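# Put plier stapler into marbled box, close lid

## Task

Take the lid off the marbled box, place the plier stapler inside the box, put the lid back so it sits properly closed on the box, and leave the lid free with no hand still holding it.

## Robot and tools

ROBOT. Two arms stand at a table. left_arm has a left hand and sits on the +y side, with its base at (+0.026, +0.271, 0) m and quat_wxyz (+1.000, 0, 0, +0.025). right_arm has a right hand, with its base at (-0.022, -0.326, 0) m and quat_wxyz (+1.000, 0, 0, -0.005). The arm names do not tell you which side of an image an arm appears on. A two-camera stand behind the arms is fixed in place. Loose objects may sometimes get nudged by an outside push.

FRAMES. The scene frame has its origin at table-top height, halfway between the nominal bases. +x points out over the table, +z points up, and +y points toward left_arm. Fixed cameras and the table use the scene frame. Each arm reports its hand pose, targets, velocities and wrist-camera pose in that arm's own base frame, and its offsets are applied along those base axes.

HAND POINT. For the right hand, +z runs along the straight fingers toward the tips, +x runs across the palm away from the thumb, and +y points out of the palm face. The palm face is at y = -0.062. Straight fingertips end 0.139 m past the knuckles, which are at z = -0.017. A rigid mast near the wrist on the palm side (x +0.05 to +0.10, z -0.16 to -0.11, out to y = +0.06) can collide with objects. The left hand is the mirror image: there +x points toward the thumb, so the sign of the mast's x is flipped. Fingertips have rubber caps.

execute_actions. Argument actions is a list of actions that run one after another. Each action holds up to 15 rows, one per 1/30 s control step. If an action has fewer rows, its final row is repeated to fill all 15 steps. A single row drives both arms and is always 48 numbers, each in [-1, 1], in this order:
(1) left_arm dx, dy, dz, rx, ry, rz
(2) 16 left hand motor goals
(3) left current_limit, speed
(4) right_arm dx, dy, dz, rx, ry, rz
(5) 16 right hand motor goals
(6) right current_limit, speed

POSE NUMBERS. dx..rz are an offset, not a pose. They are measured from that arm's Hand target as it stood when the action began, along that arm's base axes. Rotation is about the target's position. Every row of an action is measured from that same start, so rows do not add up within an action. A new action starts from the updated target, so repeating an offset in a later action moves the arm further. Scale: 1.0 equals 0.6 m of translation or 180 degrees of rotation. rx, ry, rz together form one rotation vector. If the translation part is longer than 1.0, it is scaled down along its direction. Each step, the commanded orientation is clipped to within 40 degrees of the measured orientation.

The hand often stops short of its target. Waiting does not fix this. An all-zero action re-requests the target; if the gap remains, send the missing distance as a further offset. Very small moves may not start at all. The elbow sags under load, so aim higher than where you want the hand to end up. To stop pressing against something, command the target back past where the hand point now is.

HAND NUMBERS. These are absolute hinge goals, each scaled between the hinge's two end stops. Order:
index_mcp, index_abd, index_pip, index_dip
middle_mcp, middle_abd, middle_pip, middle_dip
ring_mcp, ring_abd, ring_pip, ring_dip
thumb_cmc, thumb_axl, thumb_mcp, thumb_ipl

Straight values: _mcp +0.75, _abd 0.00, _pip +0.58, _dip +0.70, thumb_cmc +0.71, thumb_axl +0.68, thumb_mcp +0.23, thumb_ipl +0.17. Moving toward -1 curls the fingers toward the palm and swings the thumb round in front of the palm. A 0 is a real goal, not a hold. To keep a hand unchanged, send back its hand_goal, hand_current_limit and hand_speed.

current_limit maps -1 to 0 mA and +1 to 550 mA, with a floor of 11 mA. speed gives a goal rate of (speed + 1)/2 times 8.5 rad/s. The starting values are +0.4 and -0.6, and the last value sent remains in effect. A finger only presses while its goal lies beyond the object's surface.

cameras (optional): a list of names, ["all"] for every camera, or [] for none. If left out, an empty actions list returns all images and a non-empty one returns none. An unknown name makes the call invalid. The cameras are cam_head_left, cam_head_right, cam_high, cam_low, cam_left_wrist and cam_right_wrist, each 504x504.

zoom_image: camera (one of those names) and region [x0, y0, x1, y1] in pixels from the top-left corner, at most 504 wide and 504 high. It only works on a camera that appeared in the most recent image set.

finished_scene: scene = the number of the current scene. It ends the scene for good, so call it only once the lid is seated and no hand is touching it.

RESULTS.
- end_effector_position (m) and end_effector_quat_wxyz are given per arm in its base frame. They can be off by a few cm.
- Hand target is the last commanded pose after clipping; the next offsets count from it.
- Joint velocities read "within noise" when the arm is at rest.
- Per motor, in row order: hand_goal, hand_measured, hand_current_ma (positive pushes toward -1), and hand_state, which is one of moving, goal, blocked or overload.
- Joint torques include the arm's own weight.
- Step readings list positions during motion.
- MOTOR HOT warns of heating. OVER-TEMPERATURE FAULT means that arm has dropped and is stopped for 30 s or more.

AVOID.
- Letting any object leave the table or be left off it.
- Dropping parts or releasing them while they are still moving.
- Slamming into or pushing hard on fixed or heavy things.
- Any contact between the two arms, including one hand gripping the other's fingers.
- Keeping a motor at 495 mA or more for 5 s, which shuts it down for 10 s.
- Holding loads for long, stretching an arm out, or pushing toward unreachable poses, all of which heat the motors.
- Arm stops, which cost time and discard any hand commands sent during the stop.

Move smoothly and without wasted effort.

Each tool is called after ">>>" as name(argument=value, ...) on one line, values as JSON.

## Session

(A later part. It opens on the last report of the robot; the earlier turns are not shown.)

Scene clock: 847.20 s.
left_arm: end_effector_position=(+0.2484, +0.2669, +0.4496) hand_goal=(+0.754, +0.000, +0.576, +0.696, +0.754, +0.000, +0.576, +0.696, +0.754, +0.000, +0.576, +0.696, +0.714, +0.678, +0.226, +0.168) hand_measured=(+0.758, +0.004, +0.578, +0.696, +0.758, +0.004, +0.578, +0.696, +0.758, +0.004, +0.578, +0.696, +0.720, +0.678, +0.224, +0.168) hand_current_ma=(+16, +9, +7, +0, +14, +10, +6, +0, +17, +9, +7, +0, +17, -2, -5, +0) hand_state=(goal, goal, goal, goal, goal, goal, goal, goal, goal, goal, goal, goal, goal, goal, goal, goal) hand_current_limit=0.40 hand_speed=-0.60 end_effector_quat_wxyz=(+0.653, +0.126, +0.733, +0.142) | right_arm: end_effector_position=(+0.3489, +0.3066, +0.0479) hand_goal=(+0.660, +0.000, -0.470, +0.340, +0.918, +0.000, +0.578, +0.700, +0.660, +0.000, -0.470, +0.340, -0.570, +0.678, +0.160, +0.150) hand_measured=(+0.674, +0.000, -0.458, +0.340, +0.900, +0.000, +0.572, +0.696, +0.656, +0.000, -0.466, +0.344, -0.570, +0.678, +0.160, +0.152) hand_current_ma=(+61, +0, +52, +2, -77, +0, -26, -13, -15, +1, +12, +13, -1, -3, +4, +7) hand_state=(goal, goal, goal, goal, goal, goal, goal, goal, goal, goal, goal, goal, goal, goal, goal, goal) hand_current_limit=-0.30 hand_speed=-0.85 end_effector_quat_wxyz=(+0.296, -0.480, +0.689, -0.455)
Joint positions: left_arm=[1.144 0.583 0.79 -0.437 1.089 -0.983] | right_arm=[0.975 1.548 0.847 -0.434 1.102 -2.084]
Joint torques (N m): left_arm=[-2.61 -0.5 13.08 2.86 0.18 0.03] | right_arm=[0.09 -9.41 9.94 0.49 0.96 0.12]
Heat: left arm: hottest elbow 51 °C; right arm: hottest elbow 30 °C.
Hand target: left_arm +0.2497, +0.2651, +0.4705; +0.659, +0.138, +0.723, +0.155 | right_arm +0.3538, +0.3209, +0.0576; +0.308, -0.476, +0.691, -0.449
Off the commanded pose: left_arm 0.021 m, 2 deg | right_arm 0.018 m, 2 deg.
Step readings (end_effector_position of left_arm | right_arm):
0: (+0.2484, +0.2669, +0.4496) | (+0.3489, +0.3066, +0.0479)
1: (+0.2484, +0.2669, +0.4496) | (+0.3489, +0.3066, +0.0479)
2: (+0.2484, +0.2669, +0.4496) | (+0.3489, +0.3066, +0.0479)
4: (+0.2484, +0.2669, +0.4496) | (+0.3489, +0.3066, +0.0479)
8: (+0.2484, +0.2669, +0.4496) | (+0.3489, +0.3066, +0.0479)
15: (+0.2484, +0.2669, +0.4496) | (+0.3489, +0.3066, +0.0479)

>>> execute_actions(actions=[[[0,0,0,0,0,0,0.754,0,0.576,0.696,0.754,0,0.576,0.696,0.754,0,0.576,0.696,0.714,0.678,0.226,0.168,0.4,-0.6,0,0,0.010,0,0,0,0.66,0,-0.47,0.34,0.917,0,0.577,0.70,0.66,0,-0.47,0.34,-0.571,0.678,0.16,0.15,-0.3,-0.85]]], cameras=["cam_high","cam_low"])

>>> zoom_image(camera="cam_high", region=[140, 150, 250, 260])

>>> zoom_image(camera="cam_low", region=[260, 225, 330, 265])

Scene clock: 856.73 s.
left_arm: end_effector_position=(+0.2484, +0.2669, +0.4496) hand_goal=(+0.754, +0.000, +0.576, +0.696, +0.754, +0.000, +0.576, +0.696, +0.754, +0.000, +0.576, +0.696, +0.714, +0.678, +0.226, +0.168) hand_measured=(+0.758, +0.004, +0.578, +0.696, +0.758, +0.004, +0.578, +0.696, +0.758, +0.004, +0.578, +0.696, +0.720, +0.678, +0.224, +0.168) hand_current_ma=(+16, +9, +7, +0, +14, +10, +6, +0, +17, +9, +7, +0, +17, -2, -5, +0) hand_state=(goal, goal, goal, goal, goal, goal, goal, goal, goal, goal, goal, goal, goal, goal, goal, goal) hand_current_limit=0.40 hand_speed=-0.60 end_effector_quat_wxyz=(+0.653, +0.126, +0.733, +0.142) | right_arm: end_effector_position=(+0.3485, +0.3060, +0.0481) hand_goal=(+0.660, +0.000, -0.470, +0.340, +0.918, +0.000, +0.578, +0.700, +0.660, +0.000, -0.470, +0.340, -0.570, +0.678, +0.160, +0.150) hand_measured=(+0.668, +0.000, -0.460, +0.340, +0.900, +0.000, +0.572, +0.696, +0.656, +0.000, -0.466, +0.344, -0.570, +0.678, +0.160, +0.152) hand_current_ma=(+31, +0, +44, +2, -77, +0, -26, -13, -15, +1, +12, +13, -1, -3, +4, +7) hand_state=(goal, goal, goal, goal, goal, goal, goal, goal, goal, goal, goal, goal, goal, goal, goal, goal) hand_current_limit=-0.30 hand_speed=-0.85 end_effector_quat_wxyz=(+0.294, -0.481, +0.688, -0.456)
Joint positions: left_arm=[1.144 0.583 0.79 -0.437 1.089 -0.983] | right_arm=[0.975 1.548 0.849 -0.442 1.102 -2.083]
Joint torques (N m): left_arm=[-3.19 0.03 13.31 2.48 0.15 0] | right_arm=[0.38 -10.05 10.28 0.05 0.93 0.08]
Heat: left arm: hottest elbow 51 °C; right arm: hottest elbow 30 °C.
Hand target: left_arm +0.2497, +0.2651, +0.4705; +0.659, +0.138, +0.723, +0.155 | right_arm +0.3538, +0.3209, +0.0636; +0.308, -0.476, +0.691, -0.449
Off the commanded pose: left_arm 0.021 m, 2 deg | right_arm 0.022 m, 2 deg.
Step readings (end_effector_position of left_arm | right_arm):
0: (+0.2484, +0.2669, +0.4496) | (+0.3489, +0.3066, +0.0479)
1: (+0.2484, +0.2669, +0.4496) | (+0.3488, +0.3064, +0.0479)
2: (+0.2484, +0.2669, +0.4496) | (+0.3487, +0.3063, +0.0479)
4: (+0.2484, +0.2669, +0.4496) | (+0.3487, +0.3063, +0.0481)
8: (+0.2484, +0.2669, +0.4496) | (+0.3486, +0.3061, +0.0481)
15: (+0.2484, +0.2669, +0.4496) | (+0.3485, +0.3060, +0.0481)
Images, in order (width x height): cam_high 504x504, cam_low 504x504.

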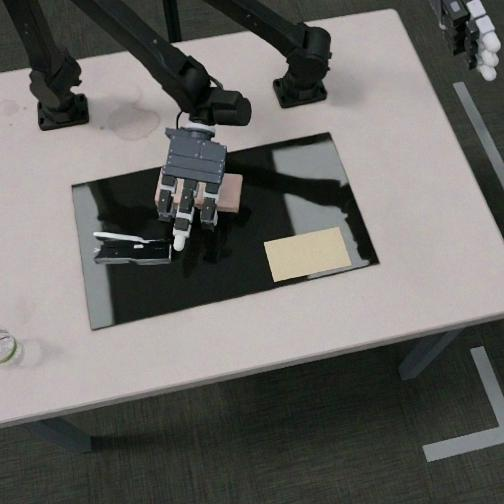

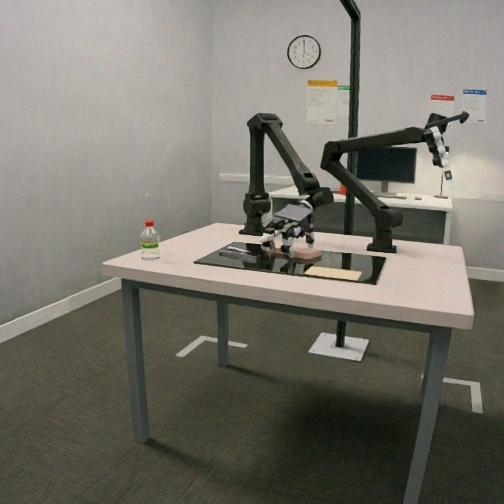

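Scaled by 4.582.

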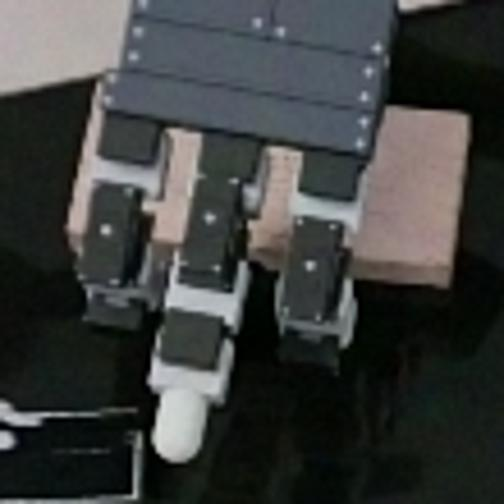

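Scaled by 7.200.

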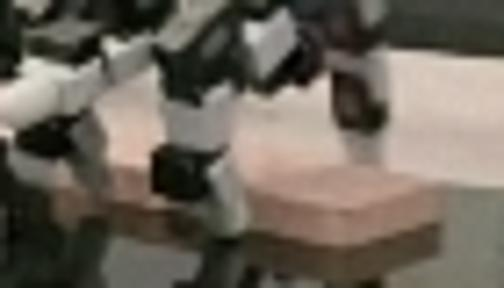

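>>> execute_actions(actions=[[[0,0,0,0,0,0,0.754,0,0.576,0.696,0.754,0,0.576,0.696,0.754,0,0.576,0.696,0.714,0.678,0.226,0.168,0.4,-0.6,0.002,0,0.008,0,0,0,0.66,0,-0.47,0.34,0.917,0,0.577,0.70,0.66,0,-0.47,0.34,-0.571,0.678,0.16,0.15,-0.3,-0.85]]])

Scene clock: 866.90 s.
left_arm: end_effector_position=(+0.2484, +0.2669, +0.4496) hand_goal=(+0.754, +0.000, +0.576, +0.696, +0.754, +0.000, +0.576, +0.696, +0.754, +0.000, +0.576, +0.696, +0.714, +0.678, +0.226, +0.168) hand_measured=(+0.758, +0.004, +0.578, +0.696, +0.758, +0.004, +0.578, +0.696, +0.758, +0.004, +0.578, +0.696, +0.720, +0.678, +0.224, +0.168) hand_current_ma=(+16, +9, +7, +0, +14, +10, +6, +0, +17, +9, +7, +0, +17, -2, -5, +0) hand_state=(goal, goal, goal, goal, goal, goal, goal, goal, goal, goal, goal, goal, goal, goal, goal, goal) hand_current_limit=0.40 hand_speed=-0.60 end_effector_quat_wxyz=(+0.653, +0.126, +0.733, +0.142) | right_arm: end_effector_position=(+0.3475, +0.3048, +0.0497) hand_goal=(+0.660, +0.000, -0.470, +0.340, +0.918, +0.000, +0.578, +0.700, +0.660, +0.000, -0.470, +0.340, -0.570, +0.678, +0.160, +0.150) hand_measured=(+0.656, +0.000, -0.466, +0.340, +0.900, +0.000, +0.572, +0.696, +0.656, +0.000, -0.466, +0.344, -0.570, +0.678, +0.160, +0.152) hand_current_ma=(-14, +0, +15, +2, -77, +0, -26, -13, -15, +1, +12, +13, -1, -3, +4, +7) hand_state=(goal, goal, goal, goal, goal, goal, goal, goal, goal, goal, goal, goal, goal, goal, goal, goal) hand_current_limit=-0.30 hand_speed=-0.85 end_effector_quat_wxyz=(+0.292, -0.483, +0.688, -0.457)
Joint positions: left_arm=[1.144 0.583 0.79 -0.437 1.089 -0.983] | right_arm=[0.975 1.543 0.851 -0.455 1.101 -2.083]
Joint torques (N m): left_arm=[-2.9 -0.56 13.14 2.69 0.2 -0.05] | right_arm=[0.32 -10.46 10.73 0.24 0.94 0.05]
Heat: left arm: hottest elbow 51 °C; right arm: hottest elbow 31 °C.
Hand target: left_arm +0.2497, +0.2651, +0.4705; +0.659, +0.138, +0.723, +0.155 | right_arm +0.3550, +0.3209, +0.0684; +0.308, -0.476, +0.691, -0.449
Off the commanded pose: left_arm 0.021 m, 2 deg | right_arm 0.026 m, 2 deg.
Step readings (end_effector_position of left_arm | right_arm):
0: (+0.2484, +0.2669, +0.4496) | (+0.3485, +0.3060, +0.0481)
1: (+0.2484, +0.2669, +0.4496) | (+0.3486, +0.3061, +0.0484)
2: (+0.2484, +0.2669, +0.4496) | (+0.3482, +0.3058, +0.0486)
4: (+0.2484, +0.2669, +0.4496) | (+0.3478, +0.3053, +0.0492)
8: (+0.2484, +0.2669, +0.4496) | (+0.3476, +0.3050, +0.0498)
15: (+0.2484, +0.2669, +0.4496) | (+0.3475, +0.3048, +0.0497)

>>> execute_actions(actions=[[[0,0,0,0,0,0,0.754,0,0.576,0.696,0.754,0,0.576,0.696,0.754,0,0.576,0.696,0.714,0.678,0.226,0.168,0.4,-0.6,0,0,0.004,0,0,0,0.60,0,-0.50,0.33,0.917,0,0.577,0.70,0.60,0,-0.50,0.33,-0.571,0.678,0.12,0.15,-0.2,-0.85]]])

>>> execute_actions(actions=[[[0,0,0,0,0,0,0.754,0,0.576,0.696,0.754,0,0.576,0.696,0.754,0,0.576,0.696,0.714,0.678,0.226,0.168,0.4,-0.6,0,0,0,0,0,0,0.56,0,-0.51,0.33,0.917,0,0.577,0.70,0.55,0,-0.51,0.33,-0.571,0.678,0.08,0.15,-0.2,-0.85]]], cameras=["cam_high","cam_low"])

>>> zoom_image(camera="cam_high", region=[140, 150, 250, 260])

>>> zoom_image(camera="cam_low", region=[260, 225, 330, 265])

Scene clock: 879.20 s.
left_arm: end_effector_position=(+0.2484, +0.2669, +0.4496) hand_goal=(+0.754, +0.000, +0.576, +0.696, +0.754, +0.000, +0.576, +0.696, +0.754, +0.000, +0.576, +0.696, +0.714, +0.678, +0.226, +0.168) hand_measured=(+0.758, +0.004, +0.578, +0.696, +0.758, +0.004, +0.578, +0.696, +0.758, +0.004, +0.578, +0.696, +0.720, +0.678, +0.224, +0.168) hand_current_ma=(+16, +9, +7, +0, +14, +10, +6, +0, +17, +9, +7, +0, +17, -2, -5, +0) hand_state=(goal, goal, goal, goal, goal, goal, goal, goal, goal, goal, goal, goal, goal, goal, goal, goal) hand_current_limit=0.40 hand_speed=-0.60 end_effector_quat_wxyz=(+0.653, +0.126, +0.733, +0.142) | right_arm: end_effector_position=(+0.3470, +0.3043, +0.0510) hand_goal=(+0.600, +0.000, -0.500, +0.330, +0.918, +0.000, +0.578, +0.700, +0.600, +0.000, -0.500, +0.330, -0.570, +0.678, +0.120, +0.150) hand_measured=(+0.600, +0.000, -0.496, +0.334, +0.900, +0.000, +0.572, +0.696, +0.604, +0.000, -0.492, +0.334, -0.566, +0.678, +0.130, +0.152) hand_current_ma=(-1, +0, +18, +12, -77, +0, -26, -13, +14, +1, +33, +18, +13, -3, +52, +9) hand_state=(goal, goal, goal, goal, goal, goal, goal, goal, goal, goal, goal, goal, goal, goal, goal, goal) hand_current_limit=-0.20 hand_speed=-0.85 end_effector_quat_wxyz=(+0.291, -0.484, +0.688, -0.457)
Joint positions: left_arm=[1.144 0.583 0.79 -0.437 1.089 -0.983] | right_arm=[0.975 1.54 0.852 -0.462 1.1 -2.083]
Joint torques (N m): left_arm=[-1.73 -0.09 13.34 2.65 0.2 0.01] | right_arm=[0.03 -10.11 10.8 0.24 0.99 0.02]
Heat: left arm: hottest elbow 51 °C; right arm: hottest elbow 32 °C.
Hand target: left_arm +0.2497, +0.2651, +0.4705; +0.659, +0.138, +0.723, +0.155 | right_arm +0.3550, +0.3210, +0.0708; +0.308, -0.476, +0.691, -0.449
Off the commanded pose: left_arm 0.021 m, 2 deg | right_arm 0.027 m, 2 deg.
Step readings (end_effector_position of left_arm | right_arm):
0: (+0.2484, +0.2669, +0.4496) | (+0.3475, +0.3048, +0.0497)
1: (+0.2484, +0.2669, +0.4496) | (+0.3475, +0.3048, +0.0499)
2: (+0.2484, +0.2669, +0.4496) | (+0.3472, +0.3045, +0.0499)
4: (+0.2484, +0.2669, +0.4496) | (+0.3471, +0.3043, +0.0505)
8: (+0.2484, +0.2669, +0.4496) | (+0.3470, +0.3044, +0.0510)
15: (+0.2484, +0.2669, +0.4496) | (+0.3470, +0.3043, +0.0510)

Scene clock: 879.90 s.
left_arm: end_effector_position=(+0.2484, +0.2669, +0.4496) hand_goal=(+0.754, +0.000, +0.576, +0.696, +0.754, +0.000, +0.576, +0.696, +0.754, +0.000, +0.576, +0.696, +0.714, +0.678, +0.226, +0.168) hand_measured=(+0.758, +0.004, +0.578, +0.696, +0.758, +0.004, +0.578, +0.696, +0.758, +0.004, +0.578, +0.696, +0.720, +0.678, +0.224, +0.168) hand_current_ma=(+16, +9, +7, +0, +14, +10, +6, +0, +17, +9, +7, +0, +17, -2, -5, +0) hand_state=(goal, goal, goal, goal, goal, goal, goal, goal, goal, goal, goal, goal, goal, goal, goal, goal) hand_current_limit=0.40 hand_speed=-0.60 end_effector_quat_wxyz=(+0.653, +0.126, +0.733, +0.142) | right_arm: end_effector_position=(+0.3470, +0.3043, +0.0510) hand_goal=(+0.560, +0.000, -0.510, +0.330, +0.918, +0.000, +0.578, +0.700, +0.550, +0.000, -0.510, +0.330, -0.570, +0.678, +0.080, +0.150) hand_measured=(+0.588, +0.000, -0.496, +0.334, +0.900, +0.000, +0.572, +0.696, +0.576, +0.000, -0.492, +0.336, -0.556, +0.680, +0.130, +0.162) hand_current_ma=(+126, +0, +60, +16, -77, +0, -26, -13, +118, +1, +74, +21, +59, +5, +220, +64) hand_state=(blocked, goal, goal, goal, goal, goal, goal, goal, blocked, goal, goal, goal, goal, goal, blocked, goal) hand_current_limit=-0.20 hand_speed=-0.85 end_effector_quat_wxyz=(+0.291, -0.484, +0.688, -0.457)
Joint positions: left_arm=[1.144 0.583 0.79 -0.437 1.089 -0.983] | right_arm=[0.975 1.54 0.852 -0.462 1.1 -2.083]
Joint torques (N m): left_arm=[-2.61 -0.26 13.34 2.47 0.17 -0.01] | right_arm=[0.21 -10.23 10.92 0.16 0.97 0.05]
Heat: left arm: hottest elbow 51 °C; right arm: hottest elbow 32 °C.
Hand target: left_arm +0.2497, +0.2651, +0.4705; +0.659, +0.138, +0.723, +0.155 | right_arm +0.3550, +0.3209, +0.0708; +0.308, -0.476, +0.691, -0.449
Off the commanded pose: left_arm 0.021 m, 2 deg | right_arm 0.027 m, 2 deg.
Step readings (end_effector_position of left_arm | right_arm):
0: (+0.2484, +0.2669, +0.4496) | (+0.3470, +0.3043, +0.0510)
1: (+0.2484, +0.2669, +0.4496) | (+0.3470, +0.3043, +0.0510)
2: (+0.2484, +0.2669, +0.4496) | (+0.3470, +0.3043, +0.0510)
4: (+0.2484, +0.2669, +0.4496) | (+0.3470, +0.3043, +0.0510)
8: (+0.2484, +0.2669, +0.4496) | (+0.3470, +0.3043, +0.0510)
15: (+0.2484, +0.2669, +0.4496) | (+0.3470, +0.3043, +0.0510)
Images, in order (width x height): cam_high 504x504, cam_low 504x504.

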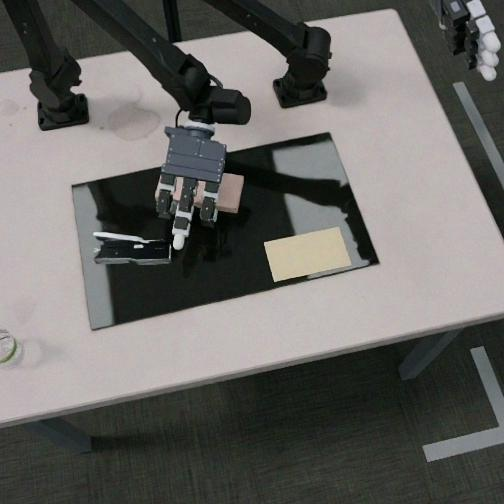

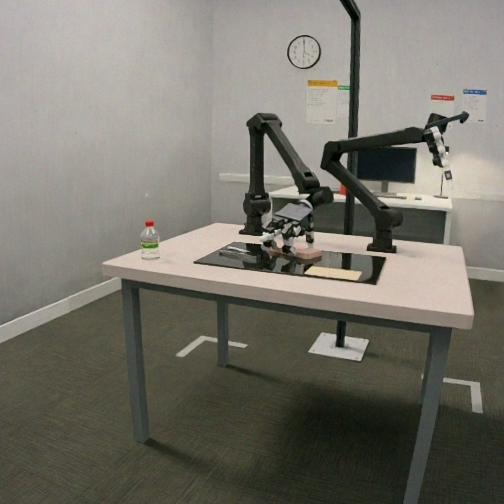

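Scaled by 4.582.

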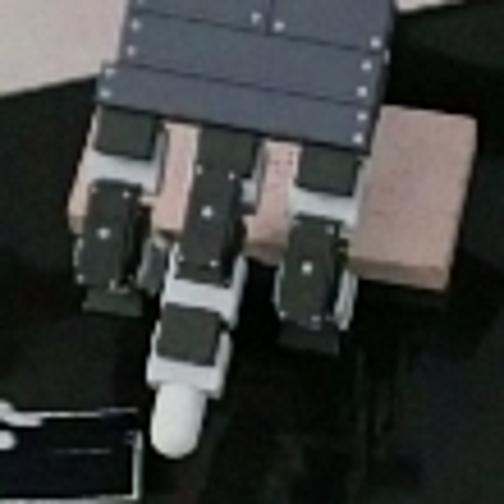

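Scaled by 7.200.

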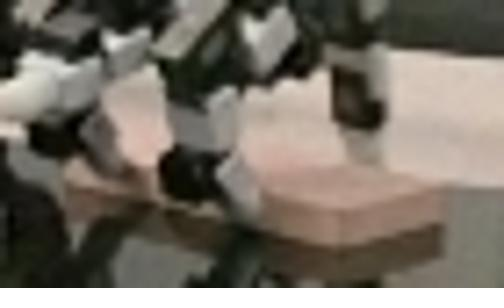

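>>> execute_actions(actions=[[[0,0,0,0,0,0,0.754,0,0.576,0.696,0.754,0,0.576,0.696,0.754,0,0.576,0.696,0.714,0.678,0.226,0.168,0.4,-0.6,0,0,0,0,0,0,0.52,0,-0.53,0.33,0.917,0,0.577,0.70,0.51,0,-0.53,0.33,-0.571,0.678,0.0,0.15,0.1,-0.85]],[[0,0,0,0,0,0,0.754,0,0.576,0.696,0.754,0,0.576,0.696,0.754,0,0.576,0.696,0.714,0.678,0.226,0.168,0.4,-0.6,0,0,0,0,0,0,0.49,0,-0.54,0.33,0.917,0,0.577,0.70,0.48,0,-0.54,0.33,-0.571,0.678,-0.05,0.15,0.3,-0.85]]])

>>> execute_actions(actions=[[[0,0,0,0,0,0,0.754,0,0.576,0.696,0.754,0,0.576,0.696,0.754,0,0.576,0.696,0.714,0.678,0.226,0.168,0.4,-0.6,0,0,0.03,0,0,0,0.49,0,-0.54,0.33,0.917,0,0.577,0.70,0.48,0,-0.54,0.33,-0.571,0.678,-0.05,0.15,0.3,-0.85]]], cameras=["cam_high","cam_low"])

>>> zoom_image(camera="cam_low", region=[260, 225, 330, 265])

Scene clock: 899.13 s.
left_arm: end_effector_position=(+0.2484, +0.2669, +0.4496) hand_goal=(+0.754, +0.000, +0.576, +0.696, +0.754, +0.000, +0.576, +0.696, +0.754, +0.000, +0.576, +0.696, +0.714, +0.678, +0.226, +0.168) hand_measured=(+0.758, +0.004, +0.578, +0.696, +0.758, +0.004, +0.578, +0.696, +0.758, +0.004, +0.578, +0.696, +0.720, +0.678, +0.224, +0.168) hand_current_ma=(+16, +9, +7, +0, +14, +10, +6, +0, +17, +9, +7, +0, +17, -2, -5, +0) hand_state=(goal, goal, goal, goal, goal, goal, goal, goal, goal, goal, goal, goal, goal, goal, goal, goal) hand_current_limit=0.40 hand_speed=-0.60 end_effector_quat_wxyz=(+0.653, +0.126, +0.733, +0.142) | right_arm: end_effector_position=(+0.3470, +0.3043, +0.0510) hand_goal=(+0.490, +0.000, -0.540, +0.330, +0.918, +0.000, +0.578, +0.700, +0.480, +0.000, -0.540, +0.330, -0.570, +0.678, -0.050, +0.150) hand_measured=(+0.560, +0.000, -0.496, +0.338, +0.900, +0.000, +0.572, +0.696, +0.530, +0.000, -0.494, +0.340, -0.540, +0.682, +0.140, +0.174) hand_current_ma=(+341, +0, +197, +36, -77, +0, -26, -13, +233, +1, +205, +40, +127, +18, +358, +140) hand_state=(blocked, goal, blocked, goal, goal, goal, goal, goal, blocked, goal, blocked, goal, blocked, goal, blocked, blocked) hand_current_limit=0.30 hand_speed=-0.85 end_effector_quat_wxyz=(+0.291, -0.484, +0.688, -0.457)
Joint positions: left_arm=[1.144 0.583 0.79 -0.437 1.089 -0.983] | right_arm=[0.975 1.54 0.852 -0.462 1.1 -2.083]
Joint torques (N m): left_arm=[-2.67 -1.08 13.19 2.52 0.17 -0.01] | right_arm=[-0.15 -9.64 10.93 0.14 0.99 0.04]
Heat: left arm: hottest elbow 51 °C; right arm: hottest elbow 33 °C.
Hand target: left_arm +0.2497, +0.2651, +0.4705; +0.659, +0.138, +0.723, +0.155 | right_arm +0.3550, +0.3209, +0.0707; +0.308, -0.476, +0.691, -0.449
Off the commanded pose: left_arm 0.021 m, 2 deg | right_arm 0.027 m, 2 deg.
Step readings (end_effector_position of left_arm | right_arm):
0: (+0.2484, +0.2669, +0.4496) | (+0.3470, +0.3043, +0.0510)
1: (+0.2484, +0.2669, +0.4496) | (+0.3470, +0.3043, +0.0510)
2: (+0.2484, +0.2669, +0.4496) | (+0.3470, +0.3043, +0.0510)
4: (+0.2484, +0.2669, +0.4496) | (+0.3470, +0.3043, +0.0510)
8: (+0.2484, +0.2669, +0.4496) | (+0.3470, +0.3043, +0.0510)
15: (+0.2484, +0.2669, +0.4496) | (+0.3470, +0.3043, +0.0510)
16: (+0.2484, +0.2669, +0.4496) | (+0.3470, +0.3043, +0.0510)
17: (+0.2484, +0.2669, +0.4496) | (+0.3470, +0.3043, +0.0510)
19: (+0.2484, +0.2669, +0.4496) | (+0.3470, +0.3043, +0.0510)
23: (+0.2484, +0.2669, +0.4496) | (+0.3470, +0.3043, +0.0510)
30: (+0.2484, +0.2669, +0.4496) | (+0.3470, +0.3043, +0.0510)

Scene clock: 899.83 s.
left_arm: end_effector_position=(+0.2484, +0.2669, +0.4496) hand_goal=(+0.754, +0.000, +0.576, +0.696, +0.754, +0.000, +0.576, +0.696, +0.754, +0.000, +0.576, +0.696, +0.714, +0.678, +0.226, +0.168) hand_measured=(+0.758, +0.004, +0.578, +0.696, +0.758, +0.004, +0.578, +0.696, +0.758, +0.004, +0.578, +0.696, +0.720, +0.678, +0.224, +0.168) hand_current_ma=(+16, +9, +7, +0, +14, +10, +6, +0, +17, +9, +7, +0, +17, -2, -5, +0) hand_state=(goal, goal, goal, goal, goal, goal, goal, goal, goal, goal, goal, goal, goal, goal, goal, goal) hand_current_limit=0.40 hand_speed=-0.60 end_effector_quat_wxyz=(+0.653, +0.126, +0.733, +0.142) | right_arm: end_effector_position=(+0.3485, +0.3072, +0.0731) hand_goal=(+0.490, +0.000, -0.540, +0.330, +0.918, +0.000, +0.578, +0.700, +0.480, +0.000, -0.540, +0.330, -0.570, +0.678, -0.050, +0.150) hand_measured=(+0.558, +0.000, -0.496, +0.340, +0.900, +0.000, +0.572, +0.696, +0.528, +0.000, -0.496, +0.340, -0.540, +0.682, +0.142, +0.174) hand_current_ma=(+327, +0, +197, +44, -77, +0, -26, -13, +225, +1, +198, +43, +130, +18, +358, +141) hand_state=(blocked, goal, blocked, goal, goal, goal, goal, goal, blocked, goal, blocked, goal, blocked, goal, blocked, blocked) hand_current_limit=0.30 hand_speed=-0.85 end_effector_quat_wxyz=(+0.295, -0.481, +0.689, -0.454)
Joint positions: left_arm=[1.144 0.583 0.79 -0.437 1.089 -0.983] | right_arm=[0.975 1.502 0.879 -0.515 1.098 -2.082]
Joint torques (N m): left_arm=[-3.25 -0.15 13.15 2.59 0.17 0] | right_arm=[0.26 -9.52 10.96 0.23 1.08 0.05]
Heat: left arm: hottest elbow 51 °C; right arm: hottest elbow 33 °C.
Hand target: left_arm +0.2497, +0.2651, +0.4705; +0.659, +0.138, +0.723, +0.155 | right_arm +0.3550, +0.3209, +0.0886; +0.308, -0.476, +0.691, -0.449
Off the commanded pose: left_arm 0.021 m, 2 deg | right_arm 0.022 m, 2 deg.
Step readings (end_effector_position of left_arm | right_arm):
0: (+0.2484, +0.2669, +0.4496) | (+0.3470, +0.3043, +0.0510)
1: (+0.2484, +0.2669, +0.4496) | (+0.3468, +0.3042, +0.0525)
2: (+0.2484, +0.2669, +0.4496) | (+0.3459, +0.3031, +0.0535)
4: (+0.2484, +0.2669, +0.4496) | (+0.3455, +0.3027, +0.0595)
8: (+0.2484, +0.2669, +0.4496) | (+0.3477, +0.3060, +0.0710)
15: (+0.2484, +0.2669, +0.4496) | (+0.3486, +0.3072, +0.0732)
Images, in order (width x height): cam_high 504x504, cam_low 504x504.

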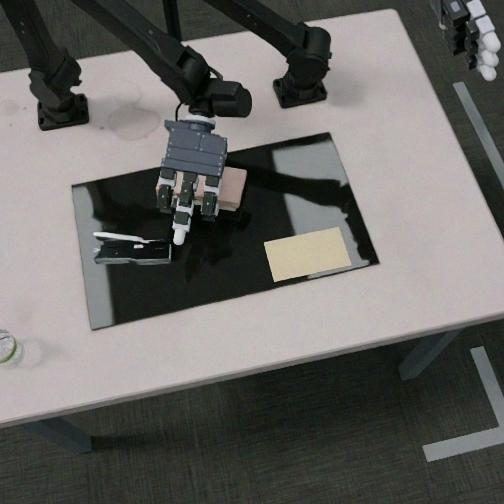

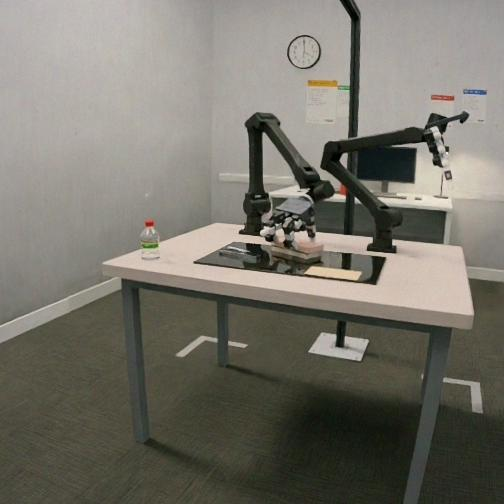

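Scaled by 7.200.

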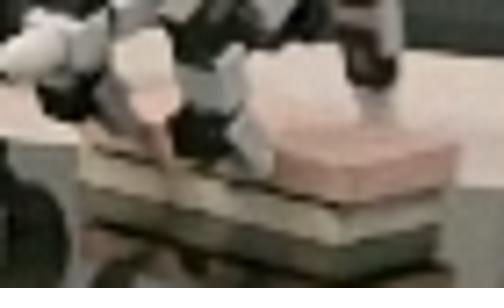

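>>> execute_actions(actions=[[[0,0,0,0,0,0,0.754,0,0.576,0.696,0.754,0,0.576,0.696,0.754,0,0.576,0.696,0.714,0.678,0.226,0.168,0.4,-0.6,0,0,0.05,0,0,0,0.49,0,-0.54,0.33,0.917,0,0.577,0.70,0.48,0,-0.54,0.33,-0.571,0.678,-0.05,0.15,0.3,-0.85]],[[0,0,0,0,0,0,0.754,0,0.576,0.696,0.754,0,0.576,0.696,0.754,0,0.576,0.696,0.714,0.678,0.226,0.168,0.4,-0.6,0,0,0.025,0,0,0,0.49,0,-0.54,0.33,0.917,0,0.577,0.70,0.48,0,-0.54,0.33,-0.571,0.678,-0.05,0.15,0.3,-0.85]]], cameras=["cam_high","cam_low","cam_right_wrist"])

>>> zoom_image(camera="cam_high", region=[140, 140, 260, 260])

Scene clock: 933.53 s.
left_arm: end_effector_position=(+0.2484, +0.2669, +0.4496) hand_goal=(+0.754, +0.000, +0.576, +0.696, +0.754, +0.000, +0.576, +0.696, +0.754, +0.000, +0.576, +0.696, +0.714, +0.678, +0.226, +0.168) hand_measured=(+0.758, +0.004, +0.578, +0.696, +0.758, +0.004, +0.578, +0.696, +0.758, +0.004, +0.578, +0.696, +0.720, +0.678, +0.224, +0.168) hand_current_ma=(+16, +9, +7, +0, +14, +10, +6, +0, +17, +9, +7, +0, +17, -2, -5, +0) hand_state=(goal, goal, goal, goal, goal, goal, goal, goal, goal, goal, goal, goal, goal, goal, goal, goal) hand_current_limit=0.40 hand_speed=-0.60 end_effector_quat_wxyz=(+0.653, +0.126, +0.733, +0.142) | right_arm: end_effector_position=(+0.3475, +0.3061, +0.1115) hand_goal=(+0.490, +0.000, -0.540, +0.330, +0.918, +0.000, +0.578, +0.700, +0.480, +0.000, -0.540, +0.330, -0.570, +0.678, -0.050, +0.150) hand_measured=(+0.556, +0.000, -0.496, +0.342, +0.900, +0.000, +0.572, +0.696, +0.526, +0.000, -0.496, +0.340, -0.540, +0.682, +0.142, +0.174) hand_current_ma=(+318, +0, +197, +45, -77, +0, -26, -13, +213, +1, +194, +43, +134, +18, +358, +142) hand_state=(blocked, goal, blocked, goal, goal, goal, goal, goal, blocked, goal, blocked, goal, blocked, goal, blocked, blocked) hand_current_limit=0.30 hand_speed=-0.85 end_effector_quat_wxyz=(+0.290, -0.486, +0.687, -0.456)
Joint positions: left_arm=[1.144 0.583 0.79 -0.437 1.089 -0.983] | right_arm=[0.975 1.443 0.937 -0.645 1.096 -2.085]
Joint torques (N m): left_arm=[-2.32 -0.56 13.26 2.81 0.16 0] | right_arm=[0.38 -9.76 12.14 0.21 1.15 0.07]
Heat: left arm: hottest elbow 51 °C; right arm: hottest elbow 34 °C.
Hand target: left_arm +0.2497, +0.2651, +0.4705; +0.659, +0.138, +0.723, +0.155 | right_arm +0.3550, +0.3209, +0.1337; +0.308, -0.476, +0.691, -0.449
Off the commanded pose: left_arm 0.021 m, 2 deg | right_arm 0.028 m, 3 deg.
Step readings (end_effector_position of left_arm | right_arm):
0: (+0.2484, +0.2669, +0.4496) | (+0.3485, +0.3072, +0.0731)
1: (+0.2484, +0.2669, +0.4496) | (+0.3481, +0.3067, +0.0751)
2: (+0.2484, +0.2669, +0.4496) | (+0.3463, +0.3046, +0.0762)
4: (+0.2484, +0.2669, +0.4496) | (+0.3450, +0.3027, +0.0836)
8: (+0.2484, +0.2669, +0.4496) | (+0.3478, +0.3066, +0.0998)
15: (+0.2484, +0.2669, +0.4496) | (+0.3491, +0.3085, +0.1039)
16: (+0.2484, +0.2669, +0.4496) | (+0.3488, +0.3079, +0.1044)
17: (+0.2484, +0.2669, +0.4496) | (+0.3480, +0.3067, +0.1047)
19: (+0.2484, +0.2669, +0.4496) | (+0.3472, +0.3056, +0.1066)
23: (+0.2484, +0.2669, +0.4496) | (+0.3474, +0.3059, +0.1106)
30: (+0.2484, +0.2669, +0.4496) | (+0.3475, +0.3061, +0.1115)
camera_calibration:
cam_right_wrist: T_world_to_cam=[[0.0493912, 0.80061, -0.597146, -0.162143], [-0.252993, 0.588406, 0.767967, -0.228239], [0.966207, 0.113143, 0.231611, -0.272585], [0, 0, 0, 1]] pos_world=[0.213639, 0.294952, 0.141591]
Images, in order (width x height): cam_high 504x504, cam_low 504x504, cam_right_wrist 504x504.

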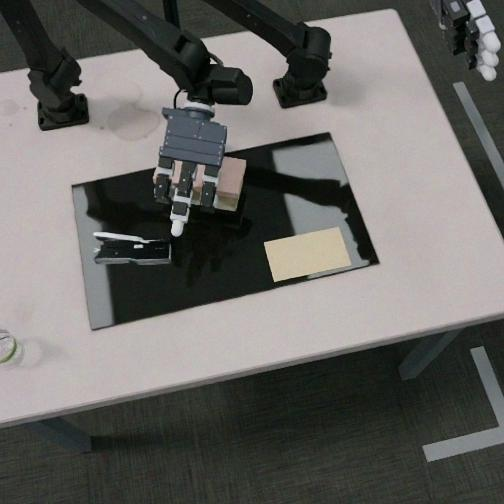

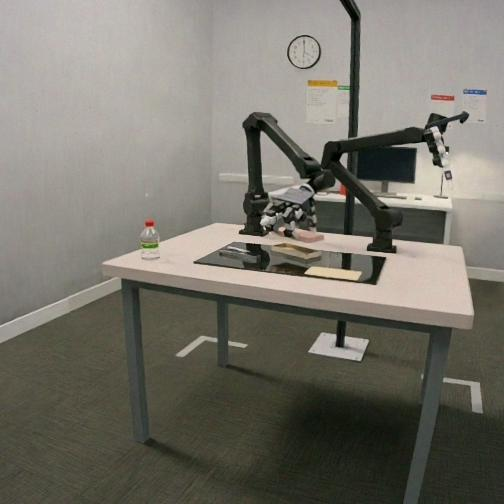

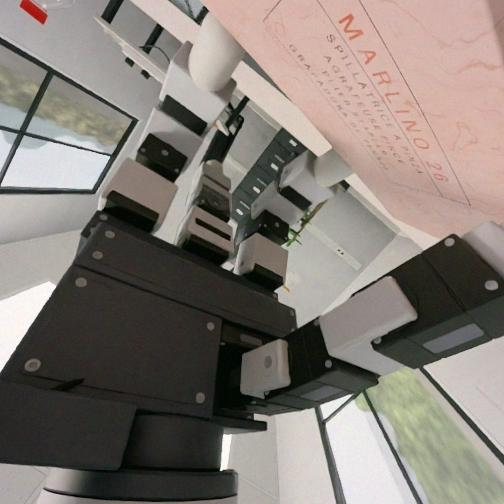

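Scaled by 4.200.

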